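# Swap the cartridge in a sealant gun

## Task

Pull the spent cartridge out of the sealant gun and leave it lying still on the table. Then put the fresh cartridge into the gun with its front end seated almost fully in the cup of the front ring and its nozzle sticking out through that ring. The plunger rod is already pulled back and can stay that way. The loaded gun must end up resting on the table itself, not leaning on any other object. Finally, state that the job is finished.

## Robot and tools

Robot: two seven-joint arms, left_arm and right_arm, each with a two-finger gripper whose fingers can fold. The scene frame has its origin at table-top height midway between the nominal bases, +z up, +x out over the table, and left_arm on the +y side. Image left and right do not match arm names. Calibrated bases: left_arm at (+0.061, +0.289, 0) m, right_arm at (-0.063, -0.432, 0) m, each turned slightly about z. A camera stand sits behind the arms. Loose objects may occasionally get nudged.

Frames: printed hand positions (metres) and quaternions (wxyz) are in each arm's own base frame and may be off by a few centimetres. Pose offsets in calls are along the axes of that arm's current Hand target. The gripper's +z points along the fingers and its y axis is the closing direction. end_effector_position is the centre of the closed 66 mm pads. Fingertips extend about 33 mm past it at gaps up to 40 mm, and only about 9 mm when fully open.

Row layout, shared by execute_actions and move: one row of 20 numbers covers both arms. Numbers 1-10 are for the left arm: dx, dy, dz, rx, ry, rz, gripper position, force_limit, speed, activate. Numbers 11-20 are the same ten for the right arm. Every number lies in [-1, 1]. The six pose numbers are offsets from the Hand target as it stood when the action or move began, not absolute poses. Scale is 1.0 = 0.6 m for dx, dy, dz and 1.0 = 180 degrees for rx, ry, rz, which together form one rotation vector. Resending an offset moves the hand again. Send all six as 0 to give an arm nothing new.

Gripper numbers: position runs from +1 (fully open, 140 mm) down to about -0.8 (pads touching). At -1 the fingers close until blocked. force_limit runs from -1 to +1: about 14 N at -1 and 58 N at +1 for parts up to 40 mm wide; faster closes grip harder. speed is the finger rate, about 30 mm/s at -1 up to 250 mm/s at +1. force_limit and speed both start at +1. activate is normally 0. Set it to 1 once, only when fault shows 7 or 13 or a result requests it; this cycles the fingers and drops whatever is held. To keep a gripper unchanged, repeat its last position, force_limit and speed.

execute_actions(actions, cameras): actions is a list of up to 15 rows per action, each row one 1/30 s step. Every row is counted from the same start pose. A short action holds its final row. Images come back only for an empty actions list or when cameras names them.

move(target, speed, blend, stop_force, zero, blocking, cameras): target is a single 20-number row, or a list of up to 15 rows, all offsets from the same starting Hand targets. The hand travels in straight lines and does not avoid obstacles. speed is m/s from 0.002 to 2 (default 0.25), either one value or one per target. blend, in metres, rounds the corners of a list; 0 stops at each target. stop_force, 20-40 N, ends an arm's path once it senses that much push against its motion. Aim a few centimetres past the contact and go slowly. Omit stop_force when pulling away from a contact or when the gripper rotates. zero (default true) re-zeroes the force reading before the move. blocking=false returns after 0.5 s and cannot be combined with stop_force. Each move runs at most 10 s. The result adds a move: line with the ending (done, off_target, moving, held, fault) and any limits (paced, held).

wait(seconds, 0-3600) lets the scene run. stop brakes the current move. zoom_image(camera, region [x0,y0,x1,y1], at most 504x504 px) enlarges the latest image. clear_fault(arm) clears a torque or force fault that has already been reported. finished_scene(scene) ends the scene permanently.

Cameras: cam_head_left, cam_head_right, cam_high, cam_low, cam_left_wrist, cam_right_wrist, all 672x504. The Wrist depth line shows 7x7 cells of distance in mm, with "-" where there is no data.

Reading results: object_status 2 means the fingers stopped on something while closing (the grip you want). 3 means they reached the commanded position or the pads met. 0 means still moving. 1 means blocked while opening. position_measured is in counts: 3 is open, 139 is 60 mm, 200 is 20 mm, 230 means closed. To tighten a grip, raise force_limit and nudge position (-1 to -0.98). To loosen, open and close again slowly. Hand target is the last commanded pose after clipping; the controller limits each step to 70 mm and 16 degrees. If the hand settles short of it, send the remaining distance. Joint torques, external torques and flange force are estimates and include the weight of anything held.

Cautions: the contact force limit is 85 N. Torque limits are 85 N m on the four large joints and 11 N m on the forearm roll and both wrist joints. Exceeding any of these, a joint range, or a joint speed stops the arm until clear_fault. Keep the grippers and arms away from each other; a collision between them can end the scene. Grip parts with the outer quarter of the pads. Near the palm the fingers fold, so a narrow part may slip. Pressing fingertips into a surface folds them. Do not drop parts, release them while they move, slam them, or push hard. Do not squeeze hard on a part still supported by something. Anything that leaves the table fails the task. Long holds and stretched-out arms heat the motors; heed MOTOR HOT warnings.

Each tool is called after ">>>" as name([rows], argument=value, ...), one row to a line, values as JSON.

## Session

>>> execute_actions(actions=[])

Scene clock: 0.00 s.
left_arm: end_effector_position=(+0.6044, -0.3257, +0.2787) position_measured=3 object_status=3 fault=0 end_effector_quat_wxyz=(+0.145, +0.977, -0.141, -0.063) | right_arm: end_effector_position=(+0.4027, -0.0761, +0.1626) position_measured=3 object_status=3 fault=0 end_effector_quat_wxyz=(+0.040, +0.268, +0.962, -0.035)
Joint positions: left_arm=[-0.371 0.482 0.02 -1.267 -0.323 1.677 -1.59] | right_arm=[-0.426 -0.422 0.29 -2.671 0.054 2.336 1.923]
Joint velocities: within noise
Joint torques (N m): no reading
External joint torques (N m): no reading
Flange force (N): no reading
Wrist depth (mm): cam_left_wrist=[305 321 339 356 376 400 390 / 331 348 368 391 417 427 478 / 352 125 401 427 460 480 130 / - 109 443 480 514 564 116 / - 458 490 539 587 656 730 / - 520 561 620 699 769 708 / - 601 642 722 832 963 2204] | cam_right_wrist=[277 274 268 263 258 255 251 / 295 290 284 279 273 269 263 / 315 310 302 296 289 286 279 / 335 326 324 316 310 302 290 / 354 132 344 339 330 326 119 / - 373 373 366 357 341 294 / - 417 405 396 384 324 365]
Hand target: left_arm +0.6044, -0.3257, +0.2787; +0.145, +0.977, -0.141, -0.063 | right_arm +0.4027, -0.0761, +0.1626; +0.040, +0.268, +0.962, -0.035
Tool commands: left_gripper/position=+1.0 left_gripper/force_limit=+1.0 left_gripper/speed=+1.0 left_gripper/activate=+0.0 right_gripper/position=+1.0 right_gripper/force_limit=+1.0 right_gripper/speed=+1.0 right_gripper/activate=+0.0

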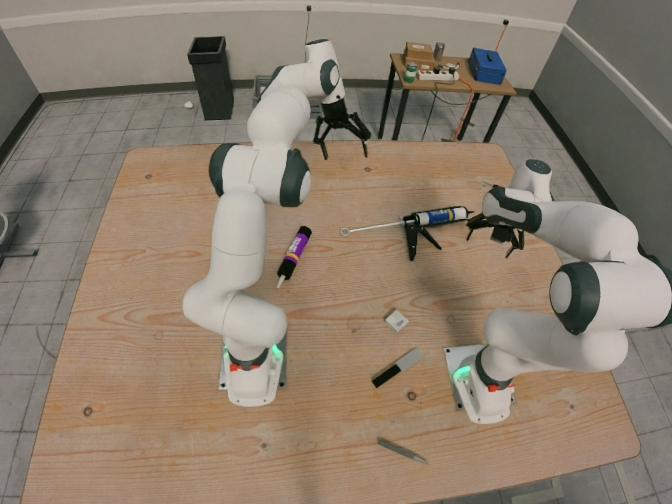

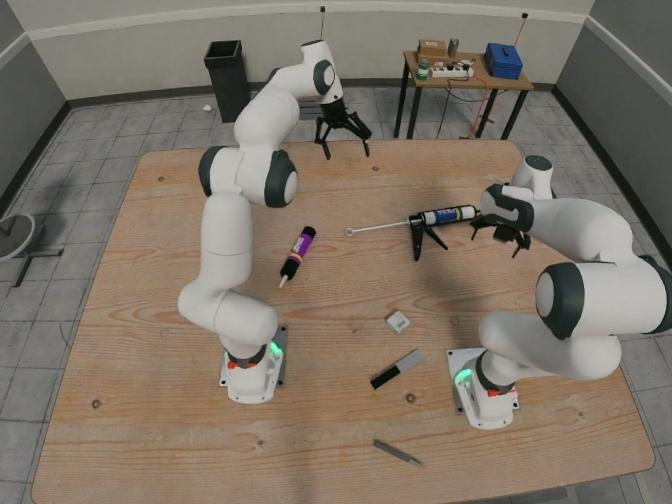

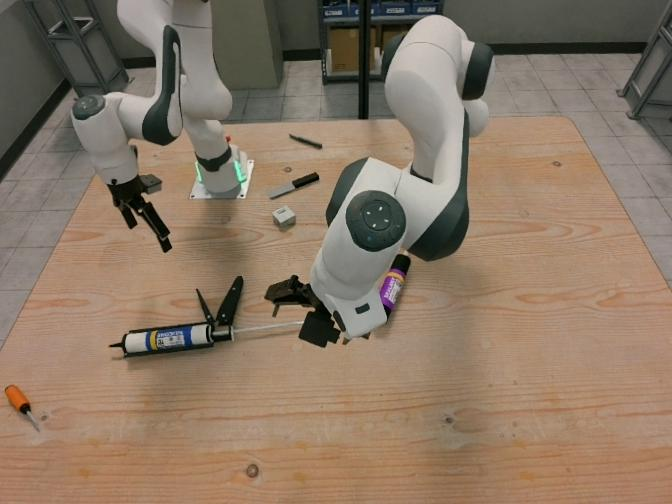

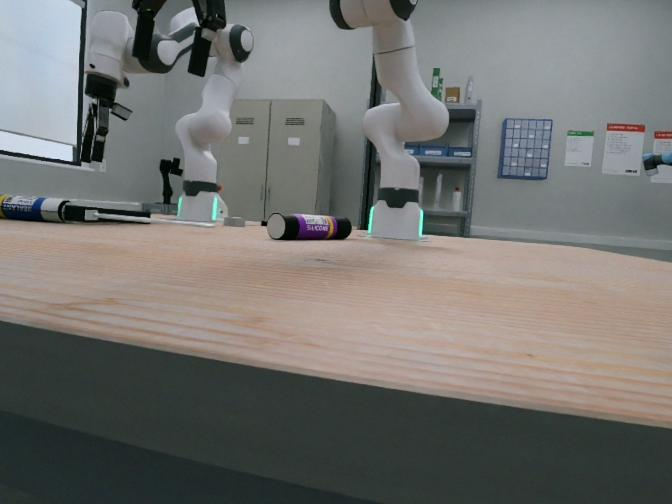

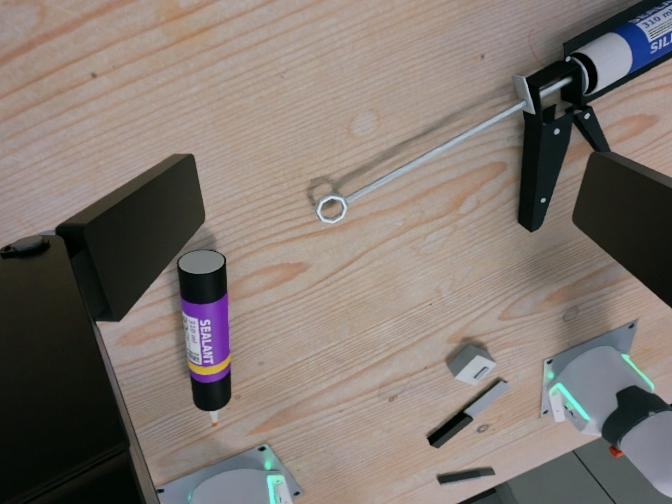

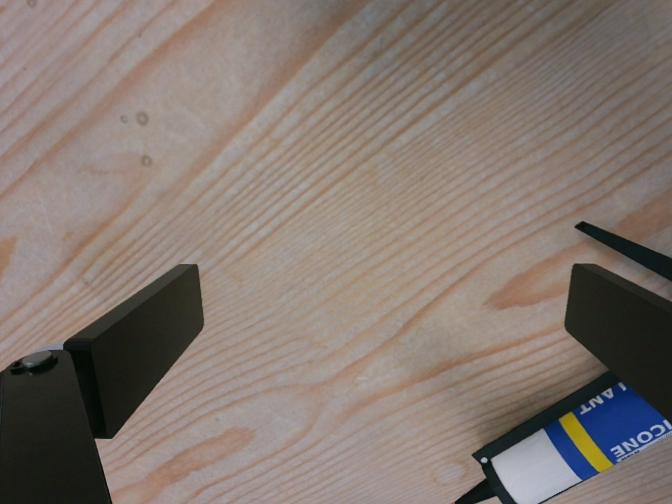

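>>> move([
  [-0.07,0.18,0.06,0.0225,-0.0745,0.4855,-0.16,0.0,0,0,0,0,0,0,0,0,1,0,0,0],
  [-0.140,0.363,0.180,0.0449,-0.149,0.9708,-0.16,0.0,0,0,0,0,0,0,0,0,1,0,0,0],
], speed=0.3, blend=[0.03,0], cameras=["cam_left_wrist","cam_high"])

Scene clock: 101.17 s.
left_arm: end_effector_position=(+0.4499, -0.5294, +0.2494) position_measured=149 object_status=3 fault=0 end_effector_quat_wxyz=(-0.001, +0.113, +0.994, +0.000) | right_arm: end_effector_position=(+0.4027, -0.0761, +0.1626) position_measured=3 object_status=3 fault=0 end_effector_quat_wxyz=(+0.040, +0.268, +0.962, -0.035)
Joint positions: left_arm=[-0.233 0.633 -0.908 -1.329 0.491 1.73 0.679] | right_arm=[-0.426 -0.422 0.29 -2.671 0.054 2.336 1.923]
Joint velocities: left_arm=[0 -0.001 0.001 0 0 0 0.007] | right_arm=[within noise]
Joint torques (N m): left_arm=[0.47 -42.92 -12.95 21.11 1.19 2.83 0.21] | right_arm=[1.51 -14.49 -3.31 23.7 0.76 2.76 -0.08]
External joint torques (N m): left_arm=[0.34 -0.15 0.48 -0.78 0.44 0.34 0.21] | right_arm=[1.5 0.37 -0.13 1.01 0.11 0.15 -0.07]
Flange force (N): left_arm=[4.2 4.2 2.9] | right_arm=[-2.3 2.3 -0.6]
Wrist depth (mm): cam_left_wrist=[339 334 329 322 322 319 312 / 372 365 350 341 347 342 337 / 406 397 379 369 369 364 366 / 438 77 75 423 418 85 83 / - - - 475 464 - - / - - - 531 519 - - / - - - 597 589 - -] | cam_right_wrist=[278 275 268 262 258 255 250 / 295 290 284 279 274 269 263 / 314 308 302 297 290 284 279 / 337 327 322 317 310 303 288 / 354 131 346 338 328 326 119 / - 373 377 366 355 343 295 / - 418 406 396 384 320 367]
Hand target: left_arm +0.4505, -0.5296, +0.2487; +0.000, +0.117, +0.993, +0.000 | right_arm +0.4027, -0.0761, +0.1626; +0.040, +0.268, +0.962, -0.035
Off the commanded pose: left_arm 0.001 m, 0 deg | right_arm 0.000 m, 0 deg.
move: done; blend cut to 0 m at target 1
Images, in order (width x height): cam_high 672x504, cam_left_wrist 672x504.

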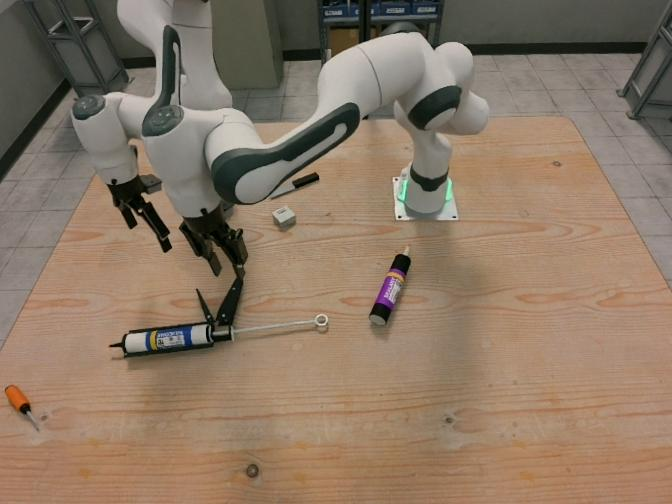

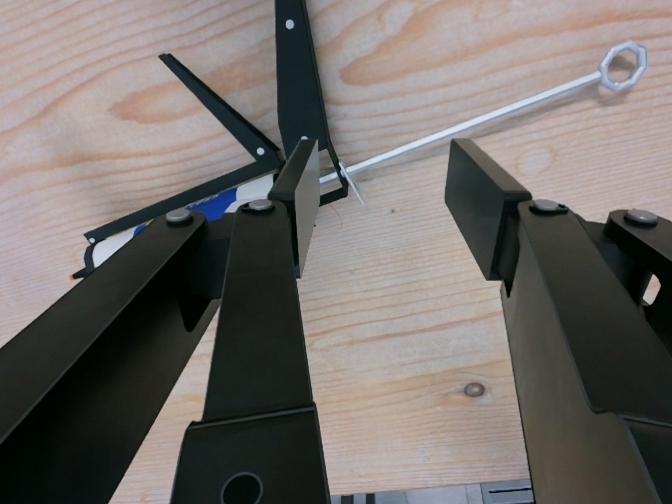

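>>> move(target=[0.0498,-0.1025,0.2125,0,-0.111,-0.015,-0.16,0.0,0,0,-0.3077,0.0805,-0.1703,-0.0113,0.0321,0.0695,0.1,0,0,0], speed=0.2, cameras=["cam_left_wrist","cam_right_wrist","cam_high"])

Scene clock: 171.37 s.
left_arm: end_effector_position=(+0.4071, -0.5819, +0.1205) position_measured=149 object_status=3 fault=0 end_effector_quat_wxyz=(+0.171, +0.094, +0.981, -0.019) | right_arm: end_effector_position=(+0.5796, -0.1204, +0.2799) position_measured=117 object_status=3 fault=0 end_effector_quat_wxyz=(+0.001, +0.369, +0.929, +0.002)
Joint positions: left_arm=[-0.405 0.541 -0.724 -1.802 0.844 2.296 0.192] | right_arm=[-0.505 0.101 0.312 -1.792 -0.029 1.891 2.142]
Joint velocities: left_arm=[0.001 -0.001 0 0 0.001 0 -0.005] | right_arm=[within noise]
Joint torques (N m): left_arm=[-0.52 -41.96 -9.86 21.55 0.69 2.91 -0.15] | right_arm=[1.81 -32.65 1.13 26.03 0.69 2.38 0.18]
External joint torques (N m): left_arm=[-0.49 -1.87 1.3 -0.67 0.06 0.33 -0.14] | right_arm=[1.63 1.71 -0.13 1.28 -0.16 -0.08 0.18]
Flange force (N): left_arm=[4.5 5.1 -1.6] | right_arm=[-9.1 7.7 -2.2]
Wrist depth (mm): cam_left_wrist=[214 208 210 197 203 200 198 / 248 244 228 223 227 229 226 / 292 286 267 233 225 250 262 / 330 77 75 276 326 85 83 / - - - 421 410 - - / - - - 563 547 - - / - - - - - - -] | cam_right_wrist=[392 387 383 382 377 359 364 / 408 406 401 398 392 361 388 / 428 427 422 414 406 374 404 / 449 443 434 433 388 422 419 / 469 456 109 454 452 131 435 / - 83 485 480 479 - - / - - 511 503 499 - -]
Hand target: left_arm +0.4071, -0.5824, +0.1212; +0.172, +0.092, +0.981, -0.020 | right_arm +0.5791, -0.1207, +0.2799; +0.000, +0.372, +0.928, +0.000
Off the commanded pose: left_arm 0.001 m, 0 deg | right_arm 0.001 m, 0 deg.
move: done
Images, in order (width x height): cam_high 672x504, cam_left_wrist 672x504, cam_right_wrist 672x504.

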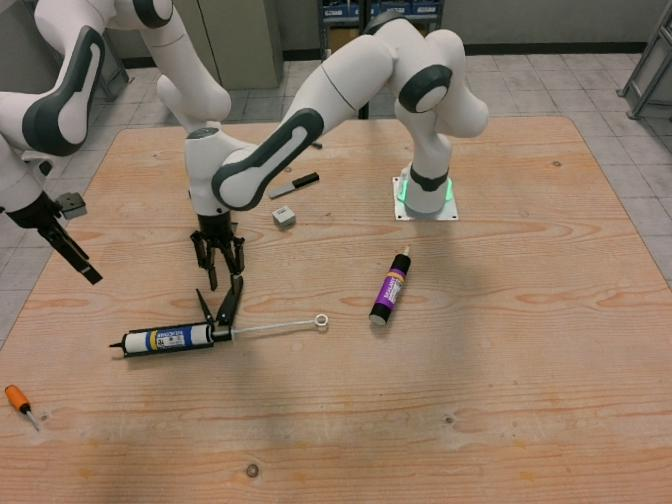

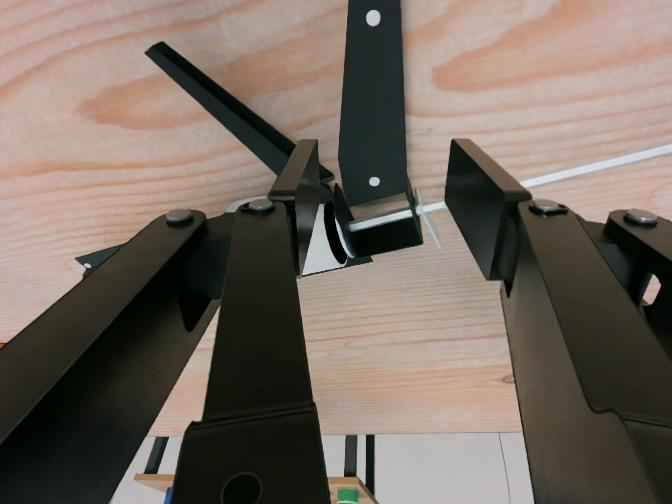

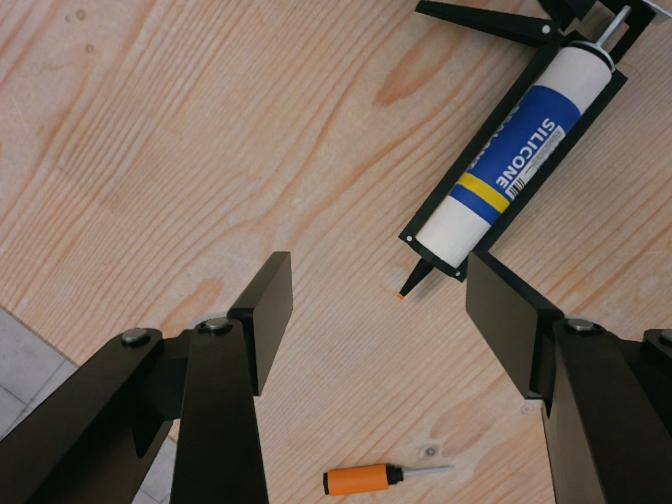

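>>> move([
  [0.006,-0.005,0.08,0,0,0,-0.16,0.0,0,0,0,0,0,0,0,0,0.1,0,0,0],
  [0.006,-0.005,0.128,0,0,0,-0.16,0.0,0,0,0,0,0,0,0,0,0.1,0,0,0],
], speed=[0.12,0.05], blend=[0.01,0], cameras=["cam_left_wrist","cam_right_wrist"])

Scene clock: 201.83 s.
left_arm: end_effector_position=(+0.4282, -0.5892, +0.0473) position_measured=149 object_status=3 fault=0 end_effector_quat_wxyz=(+0.171, +0.094, +0.981, -0.019) | right_arm: end_effector_position=(+0.5795, -0.1204, +0.2799) position_measured=117 object_status=3 fault=0 end_effector_quat_wxyz=(+0.001, +0.369, +0.929, +0.002)
Joint positions: left_arm=[-0.475 0.697 -0.622 -1.733 0.957 2.368 0.135] | right_arm=[-0.505 0.101 0.312 -1.792 -0.029 1.891 2.143]
Joint velocities: left_arm=[-0.002 0.001 0 0 0.001 0.004 -0.007] | right_arm=[within noise]
Joint torques (N m): left_arm=[-0.19 -45.83 -10.51 21.02 0.95 2.86 -0.18] | right_arm=[1.69 -32.7 1.19 25.98 0.69 2.39 0.11]
External joint torques (N m): left_arm=[-0.23 -0.74 1.77 -0.05 0.45 0.32 -0.17] | right_arm=[1.72 1.22 0.12 1.48 -0.14 -0.04 0.11]
Flange force (N): left_arm=[2.2 1.6 1.6] | right_arm=[-8.3 7.4 -2.7]
Wrist depth (mm): cam_left_wrist=[139 142 140 114 130 135 132 / 165 154 161 131 148 154 152 / 196 192 167 140 142 169 176 / 227 77 76 171 176 85 83 / - - - 218 260 - - / - - - 377 371 - - / - - - 527 510 - -] | cam_right_wrist=[390 389 386 379 380 362 365 / 412 403 398 397 396 361 388 / 429 424 420 416 408 370 403 / 451 445 435 434 427 422 421 / 467 460 108 454 455 131 439 / - 83 484 483 477 - - / - - 511 502 498 - -]
Hand target: left_arm +0.4288, -0.5902, +0.0478; +0.172, +0.092, +0.981, -0.020 | right_arm +0.5791, -0.1207, +0.2799; +0.000, +0.372, +0.928, +0.000
Off the commanded pose: left_arm 0.001 m, 0 deg | right_arm 0.001 m, 0 deg.
move: done

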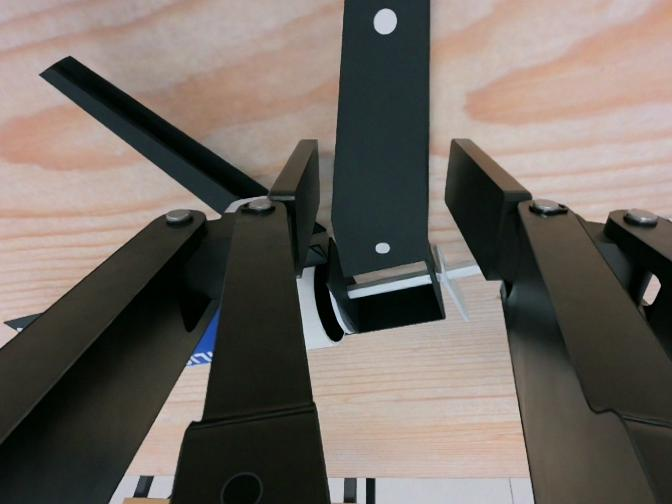

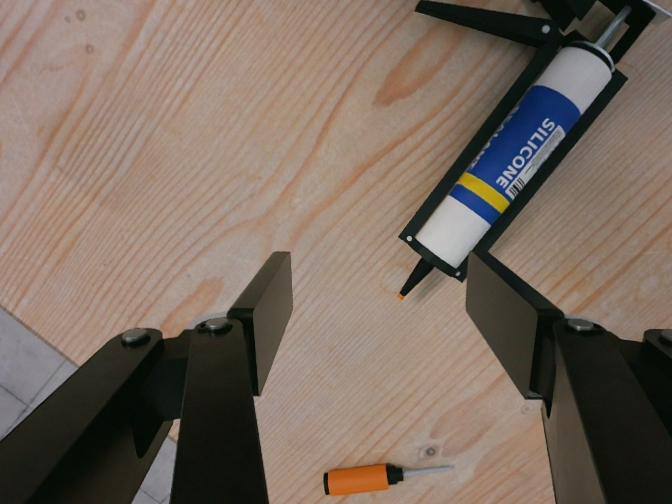

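>>> move(target=[0,0,0.004,0,0,0,-1,0.0,-1,0,0,0,0,0,0,0,0.1,0,0,0], speed=0.05)

>>> wait(seconds=1, cameras=["cam_left_wrist"])

Scene clock: 208.43 s.
left_arm: end_effector_position=(+0.4292, -0.5900, +0.0458) position_measured=175 object_status=0 fault=0 end_effector_quat_wxyz=(+0.171, +0.092, +0.981, -0.020) | right_arm: end_effector_position=(+0.5795, -0.1204, +0.2799) position_measured=117 object_status=3 fault=0 end_effector_quat_wxyz=(+0.001, +0.369, +0.929, +0.002)
Joint positions: left_arm=[-0.478 0.701 -0.618 -1.73 0.96 2.372 0.13] | right_arm=[-0.505 0.101 0.312 -1.792 -0.029 1.891 2.143]
Joint torques (N m): left_arm=[-0.34 -45.37 -10.73 20.8 0.87 2.86 -0.03] | right_arm=[1.73 -32.7 1.15 26.05 0.67 2.4 0.1]
External joint torques (N m): left_arm=[-0.29 0.05 1.66 -0.32 0.37 0.29 -0.02] | right_arm=[1.68 1.41 0.01 1.47 -0.17 -0.03 0.1]
Flange force (N): left_arm=[1.6 0.7 2.7] | right_arm=[-8.9 7.6 -2.6]
Wrist depth (mm): cam_left_wrist=[138 140 138 130 112 133 131 / 159 152 160 148 145 152 151 / 194 190 174 137 136 173 174 / 227 82 85 162 161 79 80 / - - - 217 217 - - / - 62 - 375 368 - - / - - - - - - -] | cam_right_wrist=[390 389 384 381 377 359 362 / 413 405 404 401 396 356 385 / 427 425 420 416 406 370 406 / 448 446 435 436 427 426 424 / 467 456 109 458 452 131 437 / - 83 482 477 476 - - / - - 510 502 498 - -]
Hand target: left_arm +0.4296, -0.5904, +0.0456; +0.172, +0.092, +0.981, -0.020 | right_arm +0.5791, -0.1207, +0.2799; +0.000, +0.372, +0.928, +0.000
Off the commanded pose: left_arm 0.001 m, 0 deg | right_arm 0.001 m, 0 deg.
move: done

Scene clock: 209.43 s.
left_arm: end_effector_position=(+0.4292, -0.5900, +0.0458) position_measured=175 object_status=2 fault=0 end_effector_quat_wxyz=(+0.171, +0.092, +0.981, -0.020) | right_arm: end_effector_position=(+0.5795, -0.1204, +0.2799) position_measured=117 object_status=3 fault=0 end_effector_quat_wxyz=(+0.001, +0.369, +0.929, +0.002)
Joint positions: left_arm=[-0.478 0.701 -0.618 -1.73 0.96 2.372 0.13] | right_arm=[-0.505 0.101 0.312 -1.792 -0.029 1.891 2.143]
Joint torques (N m): left_arm=[-0.44 -45.36 -10.75 20.79 0.86 2.82 -0.06] | right_arm=[1.7 -32.69 1.18 26 0.68 2.39 0.1]
External joint torques (N m): left_arm=[-0.45 -0.2 1.52 -0.19 0.37 0.29 -0.05] | right_arm=[1.6 1.38 -0.01 1.42 -0.15 -0.05 0.1]
Flange force (N): left_arm=[1.7 0.5 2.2] | right_arm=[-8.6 7.3 -2.6]
Wrist depth (mm): cam_left_wrist=[138 141 139 130 112 133 131 / 159 152 159 149 145 152 151 / 194 190 174 137 137 173 173 / 227 82 85 162 161 79 80 / - - - 217 217 - - / - 62 - 373 367 - - / - - - - - - -] | cam_right_wrist=[393 388 387 381 378 359 362 / 411 406 405 398 393 353 385 / 428 421 420 416 403 374 403 / 449 445 434 435 429 419 424 / 466 454 108 457 450 131 436 / - 83 481 479 475 - - / - - 510 502 497 - -]
Hand target: left_arm +0.4296, -0.5904, +0.0456; +0.172, +0.092, +0.981, -0.020 | right_arm +0.5791, -0.1207, +0.2799; +0.000, +0.372, +0.928, +0.000
Tool commands: left_gripper/position=-1.0 left_gripper/force_limit=+0.0 left_gripper/speed=-1.0 left_gripper/activate=+0.0 right_gripper/position=+0.1 right_gripper/force_limit=+0.0 right_gripper/speed=+0.0 right_gripper/activate=+0.0
Off the commanded pose: left_arm 0.001 m, 0 deg | right_arm 0.001 m, 0 deg.
wait: 1.00 s; at rest by 0.17 s

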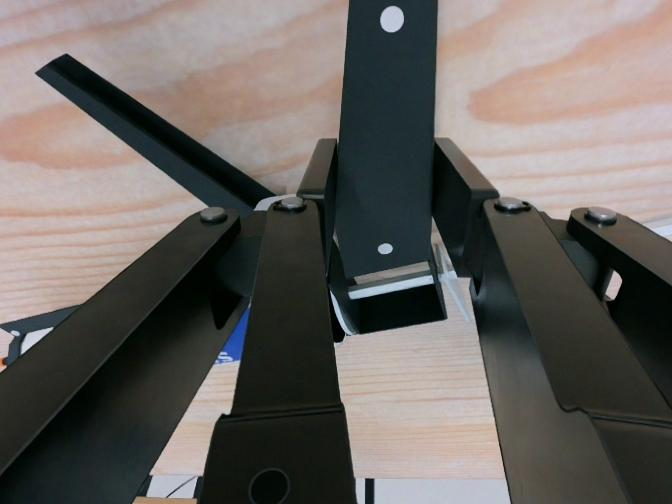

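>>> move([
  [0.053,-0.0124,-0.0221,-0.0361,0,-0.0993,-1,0.0,-1,0,0,0,0,0,0,0,0.1,0,0,0],
  [0.106,-0.0248,-0.0422,-0.0722,0,-0.1985,-1,0.0,-1,0,0,0,0,0,0,0,0.1,0,0,0],
], speed=0.08, blend=[0.02,0], cameras=["cam_left_wrist","cam_right_wrist","cam_high"])

Scene clock: 233.57 s.
left_arm: end_effector_position=(+0.3588, -0.5922, +0.0458) position_measured=175 object_status=2 fault=0 end_effector_quat_wxyz=(+0.166, -0.228, +0.959, +0.038) | right_arm: end_effector_position=(+0.5795, -0.1204, +0.2799) position_measured=117 object_status=3 fault=0 end_effector_quat_wxyz=(+0.001, +0.369, +0.929, +0.002)
Joint positions: left_arm=[-0.799 0.706 -0.439 -1.581 0.734 2.089 -0.464] | right_arm=[-0.505 0.101 0.312 -1.792 -0.029 1.891 2.143]
Joint velocities: left_arm=[0 0.001 -0.001 0 0 -0.001 -0.006] | right_arm=[within noise]
Joint torques (N m): left_arm=[-0.33 -51.38 -6.65 22.78 0.3 1.82 -0.2] | right_arm=[1.75 -32.77 1.17 26 0.68 2.39 0.13]
External joint torques (N m): left_arm=[-0.19 -2.21 1.71 0.54 -0.55 -0.26 -0.19] | right_arm=[1.61 1.08 -0.05 1.55 -0.16 -0.03 0.13]
Flange force (N): left_arm=[-1.1 2.6 -2.8] | right_arm=[-8.2 7.1 -2.9]
Wrist depth (mm): cam_left_wrist=[138 141 139 131 112 134 132 / 163 152 160 149 129 152 151 / 193 189 174 137 137 174 174 / 226 82 85 162 161 79 83 / - - - 214 216 - - / - 62 - 371 362 - - / - - - 557 - - -] | cam_right_wrist=[393 387 385 380 377 371 348 / 407 405 402 398 395 384 378 / 429 425 418 417 413 408 398 / 452 444 437 433 428 424 421 / 465 461 109 455 458 131 439 / - 83 482 482 477 - - / - - 511 502 500 - -]
Hand target: left_arm +0.3596, -0.5922, +0.0478; +0.167, -0.233, +0.957, +0.037 | right_arm +0.5791, -0.1207, +0.2799; +0.000, +0.372, +0.928, +0.000
Off the commanded pose: left_arm 0.002 m, 1 deg | right_arm 0.001 m, 0 deg.
move: done
Images, in order (width x height): cam_high 672x504, cam_left_wrist 672x504, cam_right_wrist 672x504.

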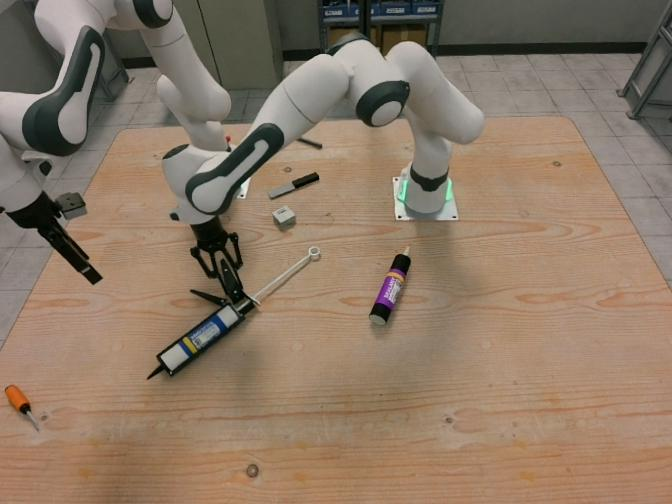

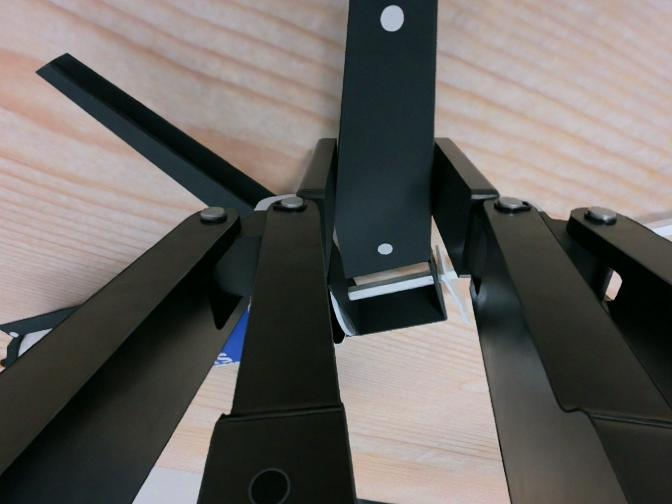

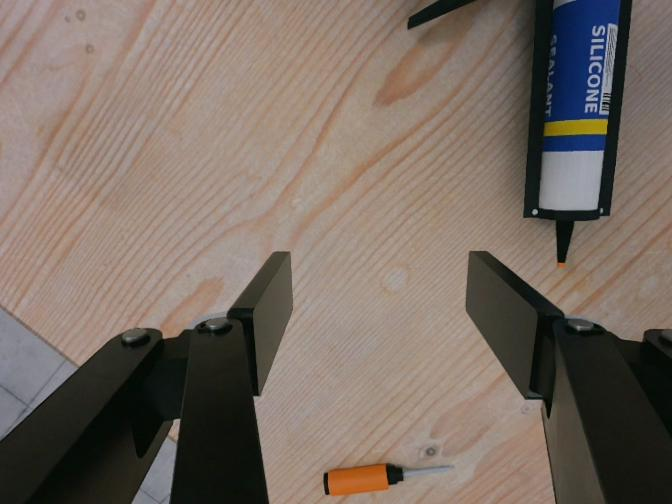

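>>> move(target=[0,0,0,0,0,0,-1,0.0,-1,0,0.160,0.306,0.0,0,0,-0.0128,0.1,0,0,0], speed=0.12, cameras=["cam_head_left","cam_head_right","cam_low","cam_right_wrist","cam_high"])

Scene clock: 302.50 s.
left_arm: end_effector_position=(+0.3588, -0.5922, +0.0458) position_measured=175 object_status=2 fault=0 end_effector_quat_wxyz=(+0.166, -0.229, +0.958, +0.038) | right_arm: end_effector_position=(+0.6369, +0.0789, +0.2801) position_measured=117 object_status=3 fault=0 end_effector_quat_wxyz=(+0.001, +0.349, +0.937, +0.002)
Joint positions: left_arm=[-0.799 0.706 -0.439 -1.581 0.734 2.089 -0.466] | right_arm=[-0.224 0.277 0.4 -1.572 -0.108 1.83 2.475]
Joint velocities: left_arm=[within noise] | right_arm=[0 -0.001 0 0 0 0 0.007]
Joint torques (N m): left_arm=[-0.21 -51.46 -6.93 22.79 0.39 1.81 -0.25] | right_arm=[2.04 -37.42 3.44 25.89 0.83 2.41 0.17]
External joint torques (N m): left_arm=[-0.3 -2.54 1.23 0.63 -0.46 -0.25 -0.24] | right_arm=[1.91 1.48 -0.3 1.4 -0.06 -0.05 0.17]
Flange force (N): left_arm=[-1.1 3.2 -3.5] | right_arm=[-7.9 12.1 -3.2]
Wrist depth (mm): cam_left_wrist=[138 141 139 130 112 134 132 / 163 152 159 148 129 152 151 / 192 190 174 137 136 173 174 / 226 82 85 162 161 79 83 / - - - 214 217 - - / - 62 - 370 360 - - / - - - 558 - - -] | cam_right_wrist=[393 390 344 357 378 373 371 / 413 402 398 377 392 390 384 / 427 422 421 389 406 406 401 / 446 446 436 429 423 422 423 / 471 457 108 457 454 130 436 / - 83 482 480 479 - - / - - 511 505 504 - -]
Hand target: left_arm +0.3596, -0.5922, +0.0478; +0.167, -0.233, +0.957, +0.037 | right_arm +0.6366, +0.0784, +0.2800; +0.000, +0.353, +0.935, +0.000
Off the commanded pose: left_arm 0.002 m, 0 deg | right_arm 0.001 m, 1 deg.
move: done
Images, in order (width x height): cam_head_left 672x504, cam_head_right 672x504, cam_high 672x504, cam_low 672x504, cam_right_wrist 672x504.

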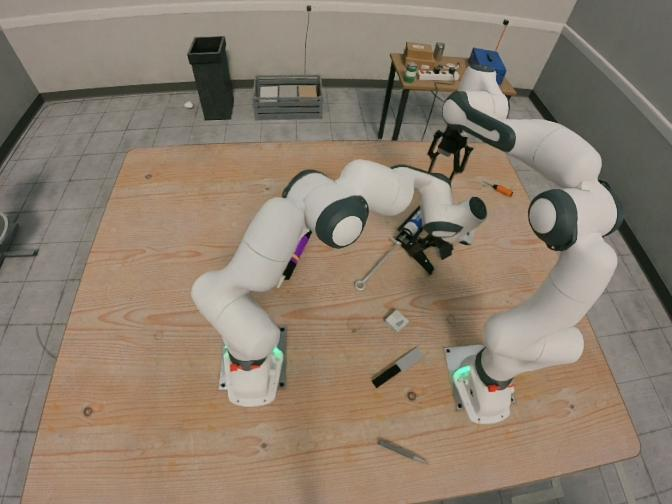

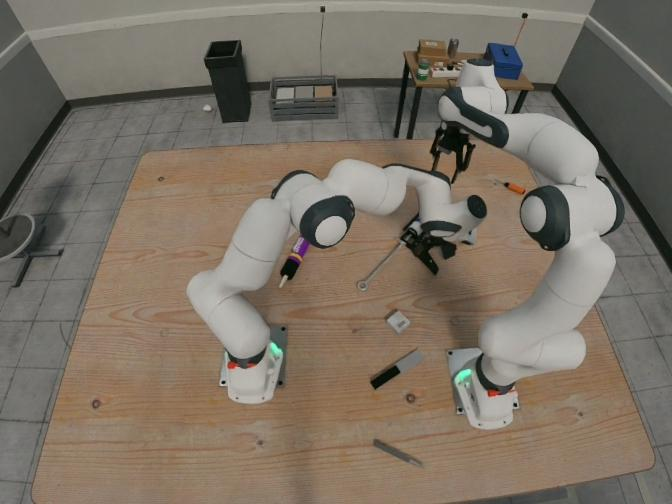

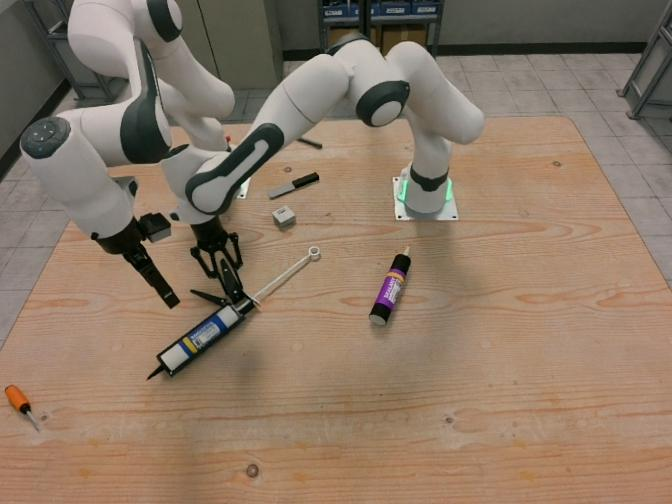

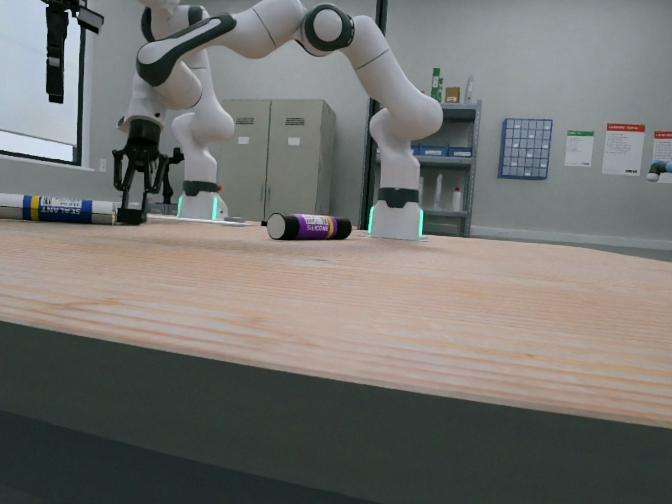

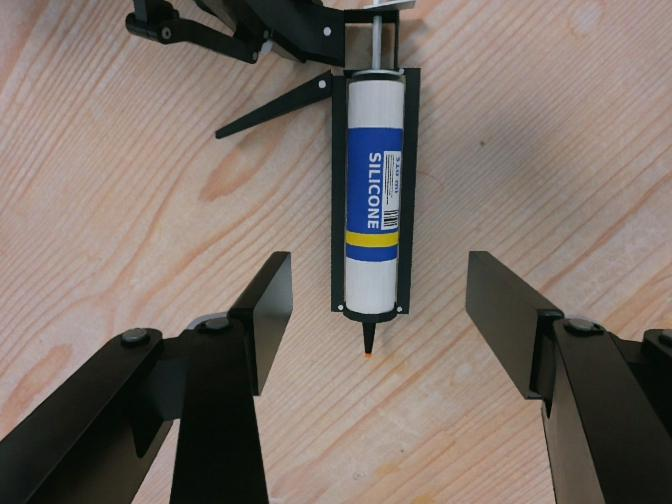

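>>> move(target=[0,0,0,0,0,0,-1,0.0,-1,0,-0.0112,-0.0115,0.275,0,0,0.0111,0.1,0,0,0], speed=0.15, cameras=["cam_right_wrist","cam_high","cam_low"])

Scene clock: 314.13 s.
left_arm: end_effector_position=(+0.3588, -0.5922, +0.0458) position_measured=175 object_status=2 fault=0 end_effector_quat_wxyz=(+0.166, -0.229, +0.958, +0.038) | right_arm: end_effector_position=(+0.6275, +0.0687, +0.1376) position_measured=117 object_status=3 fault=0 end_effector_quat_wxyz=(-0.013, +0.360, +0.933, -0.006)
Joint positions: left_arm=[-0.799 0.706 -0.439 -1.581 0.734 2.089 -0.466] | right_arm=[-0.219 0.374 0.364 -1.8 -0.15 2.118 2.511]
Joint torques (N m): left_arm=[-0.2 -51.47 -6.92 22.83 0.39 1.8 -0.25] | right_arm=[1.61 -39.93 5.11 24.28 0.88 2.31 -0.13]
External joint torques (N m): left_arm=[-0.03 -2.4 1.46 0.64 -0.46 -0.27 -0.24] | right_arm=[1.68 0.79 0.59 1.12 0.12 -0.05 -0.13]
Flange force (N): left_arm=[-1.3 3.0 -3.1] | right_arm=[-4.1 7.7 -0.5]
Wrist depth (mm): cam_left_wrist=[138 141 139 131 112 134 132 / 163 153 159 149 129 153 152 / 193 189 173 137 136 173 174 / 225 82 85 162 161 79 83 / - - - 213 216 - - / - 62 - 369 362 - - / - - - 550 - - -] | cam_right_wrist=[263 260 255 239 222 243 241 / 274 268 264 260 218 253 250 / 285 280 277 269 222 264 260 / 300 293 286 281 230 272 271 / 312 302 109 294 240 131 277 / - 83 315 313 269 110 - / - - 329 327 319 - -]
Hand target: left_arm +0.3596, -0.5922, +0.0478; +0.167, -0.233, +0.957, +0.037 | right_arm +0.6272, +0.0692, +0.1386; -0.014, +0.359, +0.933, -0.005 (not the last commanded pose)
Off the commanded pose: left_arm 0.002 m, 0 deg | right_arm 0.025 m, 2 deg.
move: held (right_arm; a check stopped the path); limits=held
pose unreachable (right arm): on one or more control steps of this call, first in action 0 (counted from 0), this arm could not follow its commanded pose, so it was not sent that pose on those steps. It may still have moved: this result reports where it is.
cause: moving toward the commanded pose would bring a part of the arm too close to another arm (a part of this arm just beyond joint 5 (forearm roll) and a part of the left arm just beyond its joint 5 (forearm roll), at the place that arm is still heading or pushing toward).
Images, in order (width x height): cam_high 672x504, cam_low 672x504, cam_right_wrist 672x504.

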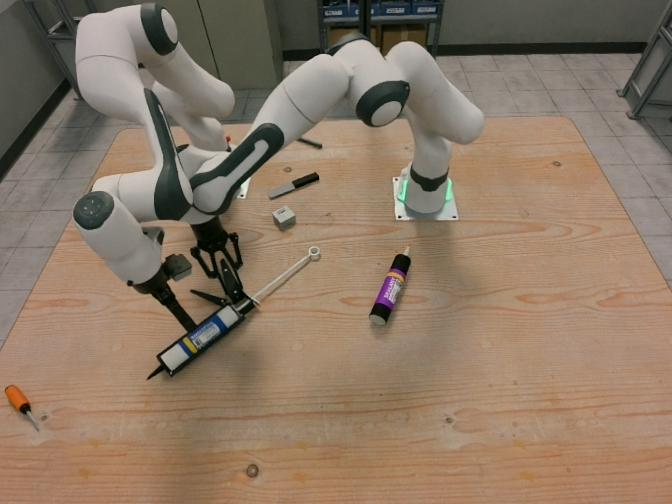

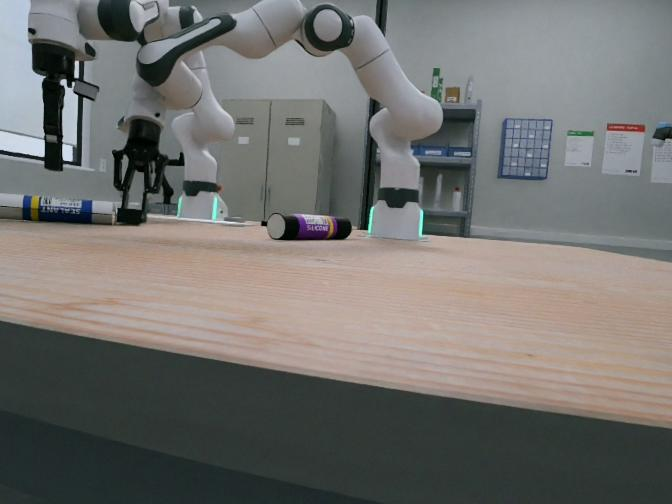

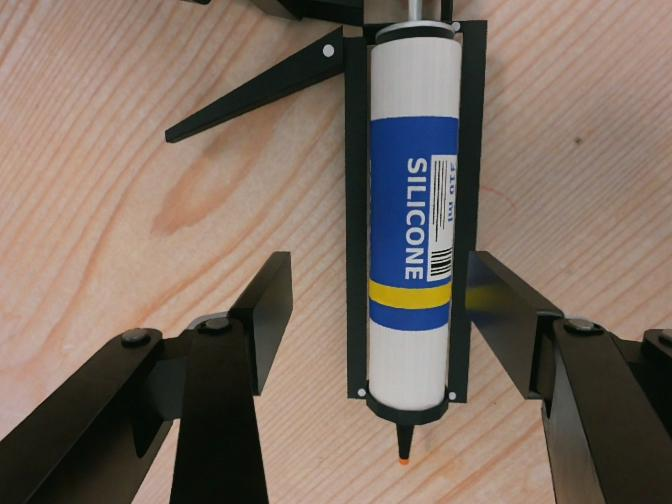

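>>> move([
  [0,0,0,0,0,0,-1,0.0,-1,0,0,0,-0.30,0,0,0,0.1,0,0,0],
  [0,0,0,0,0,0,-1,0.0,-1,0,0,0,-0.33,0,0,-0.41,0.1,0,0,0],
  [0,0,0,0,0,0,-1,0.0,-1,0,0,0,-0.33,0,0,-0.819,0.1,0,0,0],
], speed=0.25, blend=[0.03,0.03,0], cameras=["cam_right_wrist","cam_high"])

Scene clock: 397.87 s.
left_arm: end_effector_position=(+0.3588, -0.5922, +0.0458) position_measured=175 object_status=2 fault=0 end_effector_quat_wxyz=(+0.166, -0.229, +0.958, +0.038) | right_arm: end_effector_position=(+0.6331, +0.0710, +0.3363) position_measured=117 object_status=3 fault=0 end_effector_quat_wxyz=(+0.008, +0.792, -0.610, -0.012)
Joint positions: left_arm=[-0.799 0.706 -0.439 -1.581 0.734 2.089 -0.466] | right_arm=[-0.759 0.549 1.207 -1.364 -0.496 1.551 0.137]
Joint velocities: left_arm=[within noise] | right_arm=[0 0 0 0.001 0 0.001 -0.007]
Joint torques (N m): left_arm=[-0.13 -51.43 -6.95 22.83 0.4 1.84 -0.22] | right_arm=[1.19 -30.82 15.95 22.16 0.62 2.44 -0.27]
External joint torques (N m): left_arm=[-0.28 -2.34 1.2 0.6 -0.45 -0.22 -0.21] | right_arm=[0.99 1.3 1.05 1.32 -0.17 -0.05 -0.27]
Flange force (N): left_arm=[-1.0 2.9 -3.2] | right_arm=[1.0 -14.5 -6.0]
Wrist depth (mm): cam_left_wrist=[138 141 139 131 112 134 132 / 163 152 160 149 129 152 151 / 193 189 174 137 137 174 174 / 226 82 85 162 161 79 84 / - - - 214 216 - - / - 62 - 369 363 - - / - - - 554 - - -] | cam_right_wrist=[429 431 427 429 430 427 426 / 451 450 451 448 449 448 446 / 475 474 473 438 470 467 468 / 499 502 494 489 475 479 485 / 524 513 108 524 516 131 278 / - 83 548 545 548 - - / - - 582 581 584 - -]
Hand target: left_arm +0.3596, -0.5922, +0.0478; +0.167, -0.233, +0.957, +0.037 | right_arm +0.6331, +0.0692, +0.3365; +0.009, +0.795, -0.607, -0.012
Off the commanded pose: left_arm 0.002 m, 0 deg | right_arm 0.002 m, 0 deg.
move: done
Images, in order (width x height): cam_high 672x504, cam_right_wrist 672x504.

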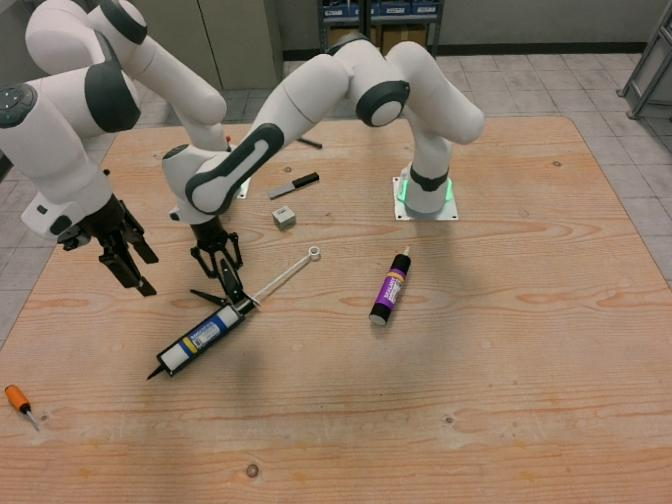

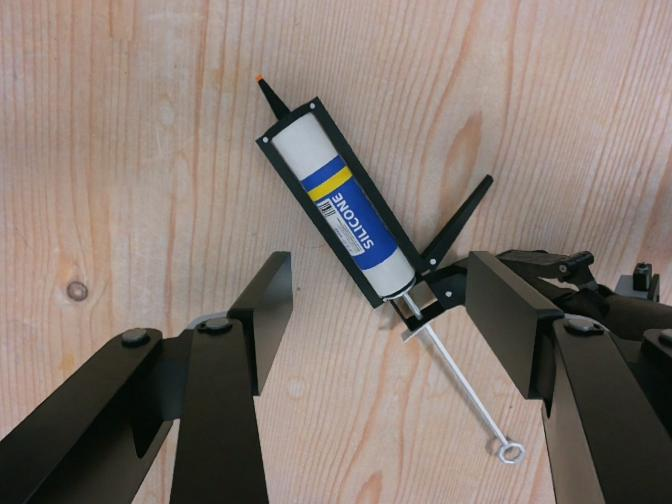

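>>> move([
  [-0.079,0.1,0.0288,0.0262,0,0.0718,-1,0.0,-1,0,0,0,0,0,0,0,0.1,0,0,0],
  [-0.1585,0.2007,0.0577,0.0523,0,0.1436,-1,0.0,-1,0,0,0,0,0,0,0,0.1,0,0,0],
], speed=0.1, blend=[0.03,0], cameras=["cam_left_wrist","cam_right_wrist","cam_high"])

Scene clock: 412.20 s.
left_arm: end_effector_position=(+0.3937, -0.4356, +0.0439) position_measured=175 object_status=2 fault=0 end_effector_quat_wxyz=(+0.170, -0.004, +0.985, -0.001) | right_arm: end_effector_position=(+0.6331, +0.0709, +0.3363) position_measured=117 object_status=3 fault=0 end_effector_quat_wxyz=(+0.008, +0.793, -0.609, -0.012)
Joint positions: left_arm=[-0.339 0.328 -0.563 -2.254 0.903 2.583 -0.065] | right_arm=[-0.759 0.549 1.207 -1.364 -0.496 1.551 0.135]
Joint velocities: left_arm=[0 0 0 0.001 0.001 0 0.007] | right_arm=[within noise]
Joint torques (N m): left_arm=[0.34 -35.38 -5.44 20.54 0.68 3.21 0.16] | right_arm=[1.45 -31.25 15.55 22.06 0.8 2.49 -0.37]
External joint torques (N m): left_arm=[0.29 -2.15 -0.03 0.79 0.6 0.83 0.17] | right_arm=[1.36 0.86 0.71 1.16 0.02 -0.01 -0.38]
Flange force (N): left_arm=[0.2 4.2 -3.1] | right_arm=[0.6 -14.5 -6.0]
Wrist depth (mm): cam_left_wrist=[140 142 140 131 112 134 132 / 161 153 161 149 147 153 151 / 195 191 175 137 136 174 174 / 229 82 85 162 161 79 83 / - - - 217 217 - - / - 62 - 374 368 - - / - - - 513 - - -] | cam_right_wrist=[429 433 428 430 430 428 425 / 455 452 448 449 452 447 446 / 476 471 473 463 473 465 468 / 498 496 490 465 488 488 492 / 522 513 109 486 516 131 506 / - 83 548 549 511 - - / - - 585 579 455 - -]
Hand target: left_arm +0.3944, -0.4388, +0.0465; +0.172, +0.001, +0.985, -0.004 | right_arm +0.6331, +0.0692, +0.3365; +0.009, +0.795, -0.607, -0.012
Off the commanded pose: left_arm 0.004 m, 1 deg | right_arm 0.002 m, 0 deg.
move: off_target (left_arm)
Images, in order (width x height): cam_high 672x504, cam_left_wrist 672x504, cam_right_wrist 672x504.

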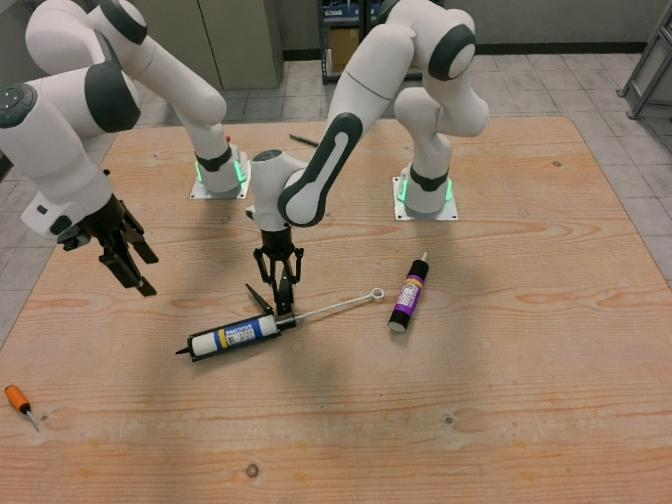

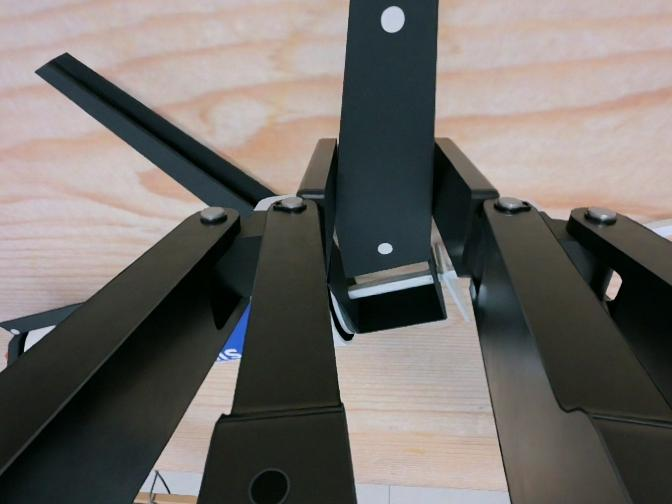

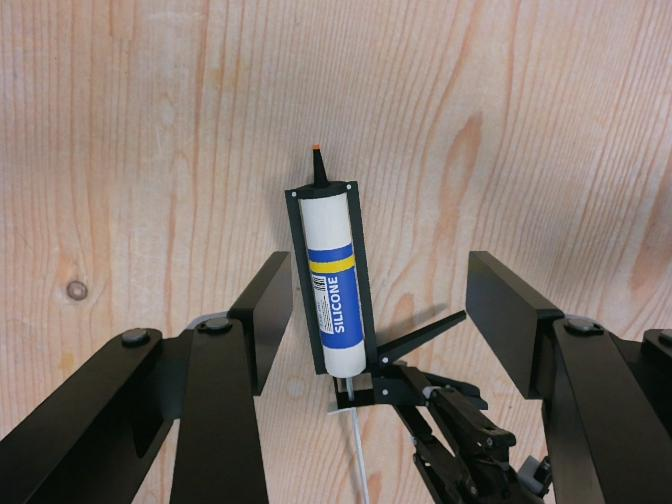

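>>> execute_actions(actions=[], cameras=["cam_right_wrist","cam_high"])

Scene clock: 454.80 s.
left_arm: end_effector_position=(+0.3936, -0.4357, +0.0439) position_measured=175 object_status=2 fault=0 end_effector_quat_wxyz=(+0.170, -0.003, +0.985, -0.001) | right_arm: end_effector_position=(+0.6331, +0.0709, +0.3363) position_measured=117 object_status=3 fault=0 end_effector_quat_wxyz=(+0.008, +0.793, -0.609, -0.012)
Joint positions: left_arm=[-0.339 0.328 -0.563 -2.254 0.903 2.584 -0.063] | right_arm=[-0.759 0.549 1.207 -1.364 -0.496 1.551 0.135]
Joint velocities: within noise
Joint torques (N m): left_arm=[0.28 -35.45 -5.41 20.6 0.69 3.16 0.25] | right_arm=[1.38 -31.27 15.59 22.02 0.81 2.49 -0.33]
External joint torques (N m): left_arm=[0.3 -2.34 0.05 0.94 0.61 0.79 0.26] | right_arm=[1.28 0.64 0.84 1.24 0.04 0.02 -0.33]
Flange force (N): left_arm=[-0.2 4.2 -3.5] | right_arm=[0.5 -13.3 -6.0]
Wrist depth (mm): cam_left_wrist=[139 142 140 131 112 134 132 / 160 153 161 150 146 153 152 / 195 191 175 137 137 173 174 / 228 82 85 162 161 79 83 / - - - 216 217 - - / - 62 - 367 365 - - / - - - 516 - - -] | cam_right_wrist=[431 432 429 429 428 430 427 / 452 453 451 450 449 448 444 / 476 474 470 463 473 472 469 / 498 496 490 461 490 486 489 / 527 514 109 488 513 131 506 / - 83 553 549 507 - - / - - 587 585 459 - -]
Hand target: left_arm +0.3944, -0.4388, +0.0465; +0.172, +0.001, +0.985, -0.004 | right_arm +0.6331, +0.0692, +0.3365; +0.009, +0.795, -0.607, -0.012
Tool commands: left_gripper/position=-1.0 left_gripper/force_limit=+0.0 left_gripper/speed=-1.0 left_gripper/activate=+0.0 right_gripper/position=+0.1 right_gripper/force_limit=+0.0 right_gripper/speed=+0.0 right_gripper/activate=+0.0
Off the commanded pose: left_arm 0.004 m, 1 deg | right_arm 0.002 m, 0 deg.
Images, in order (width x height): cam_high 672x504, cam_right_wrist 672x504.

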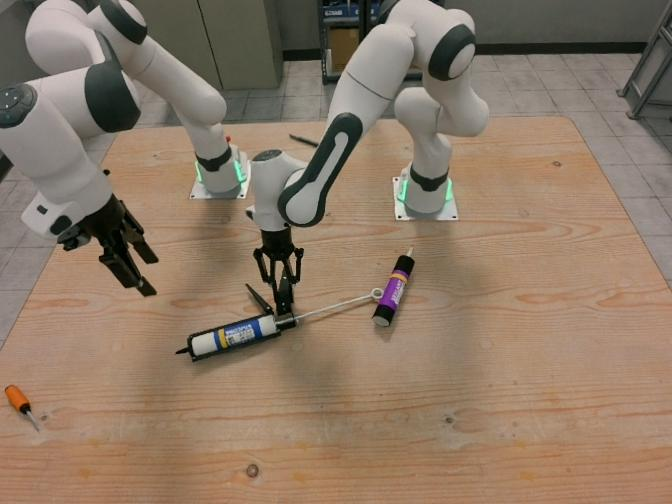

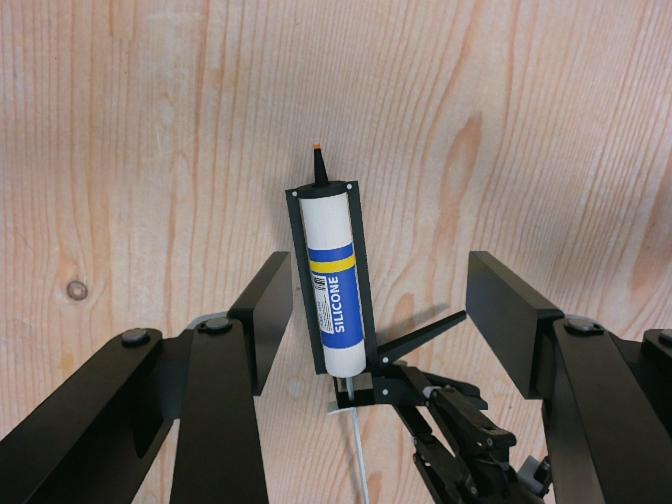

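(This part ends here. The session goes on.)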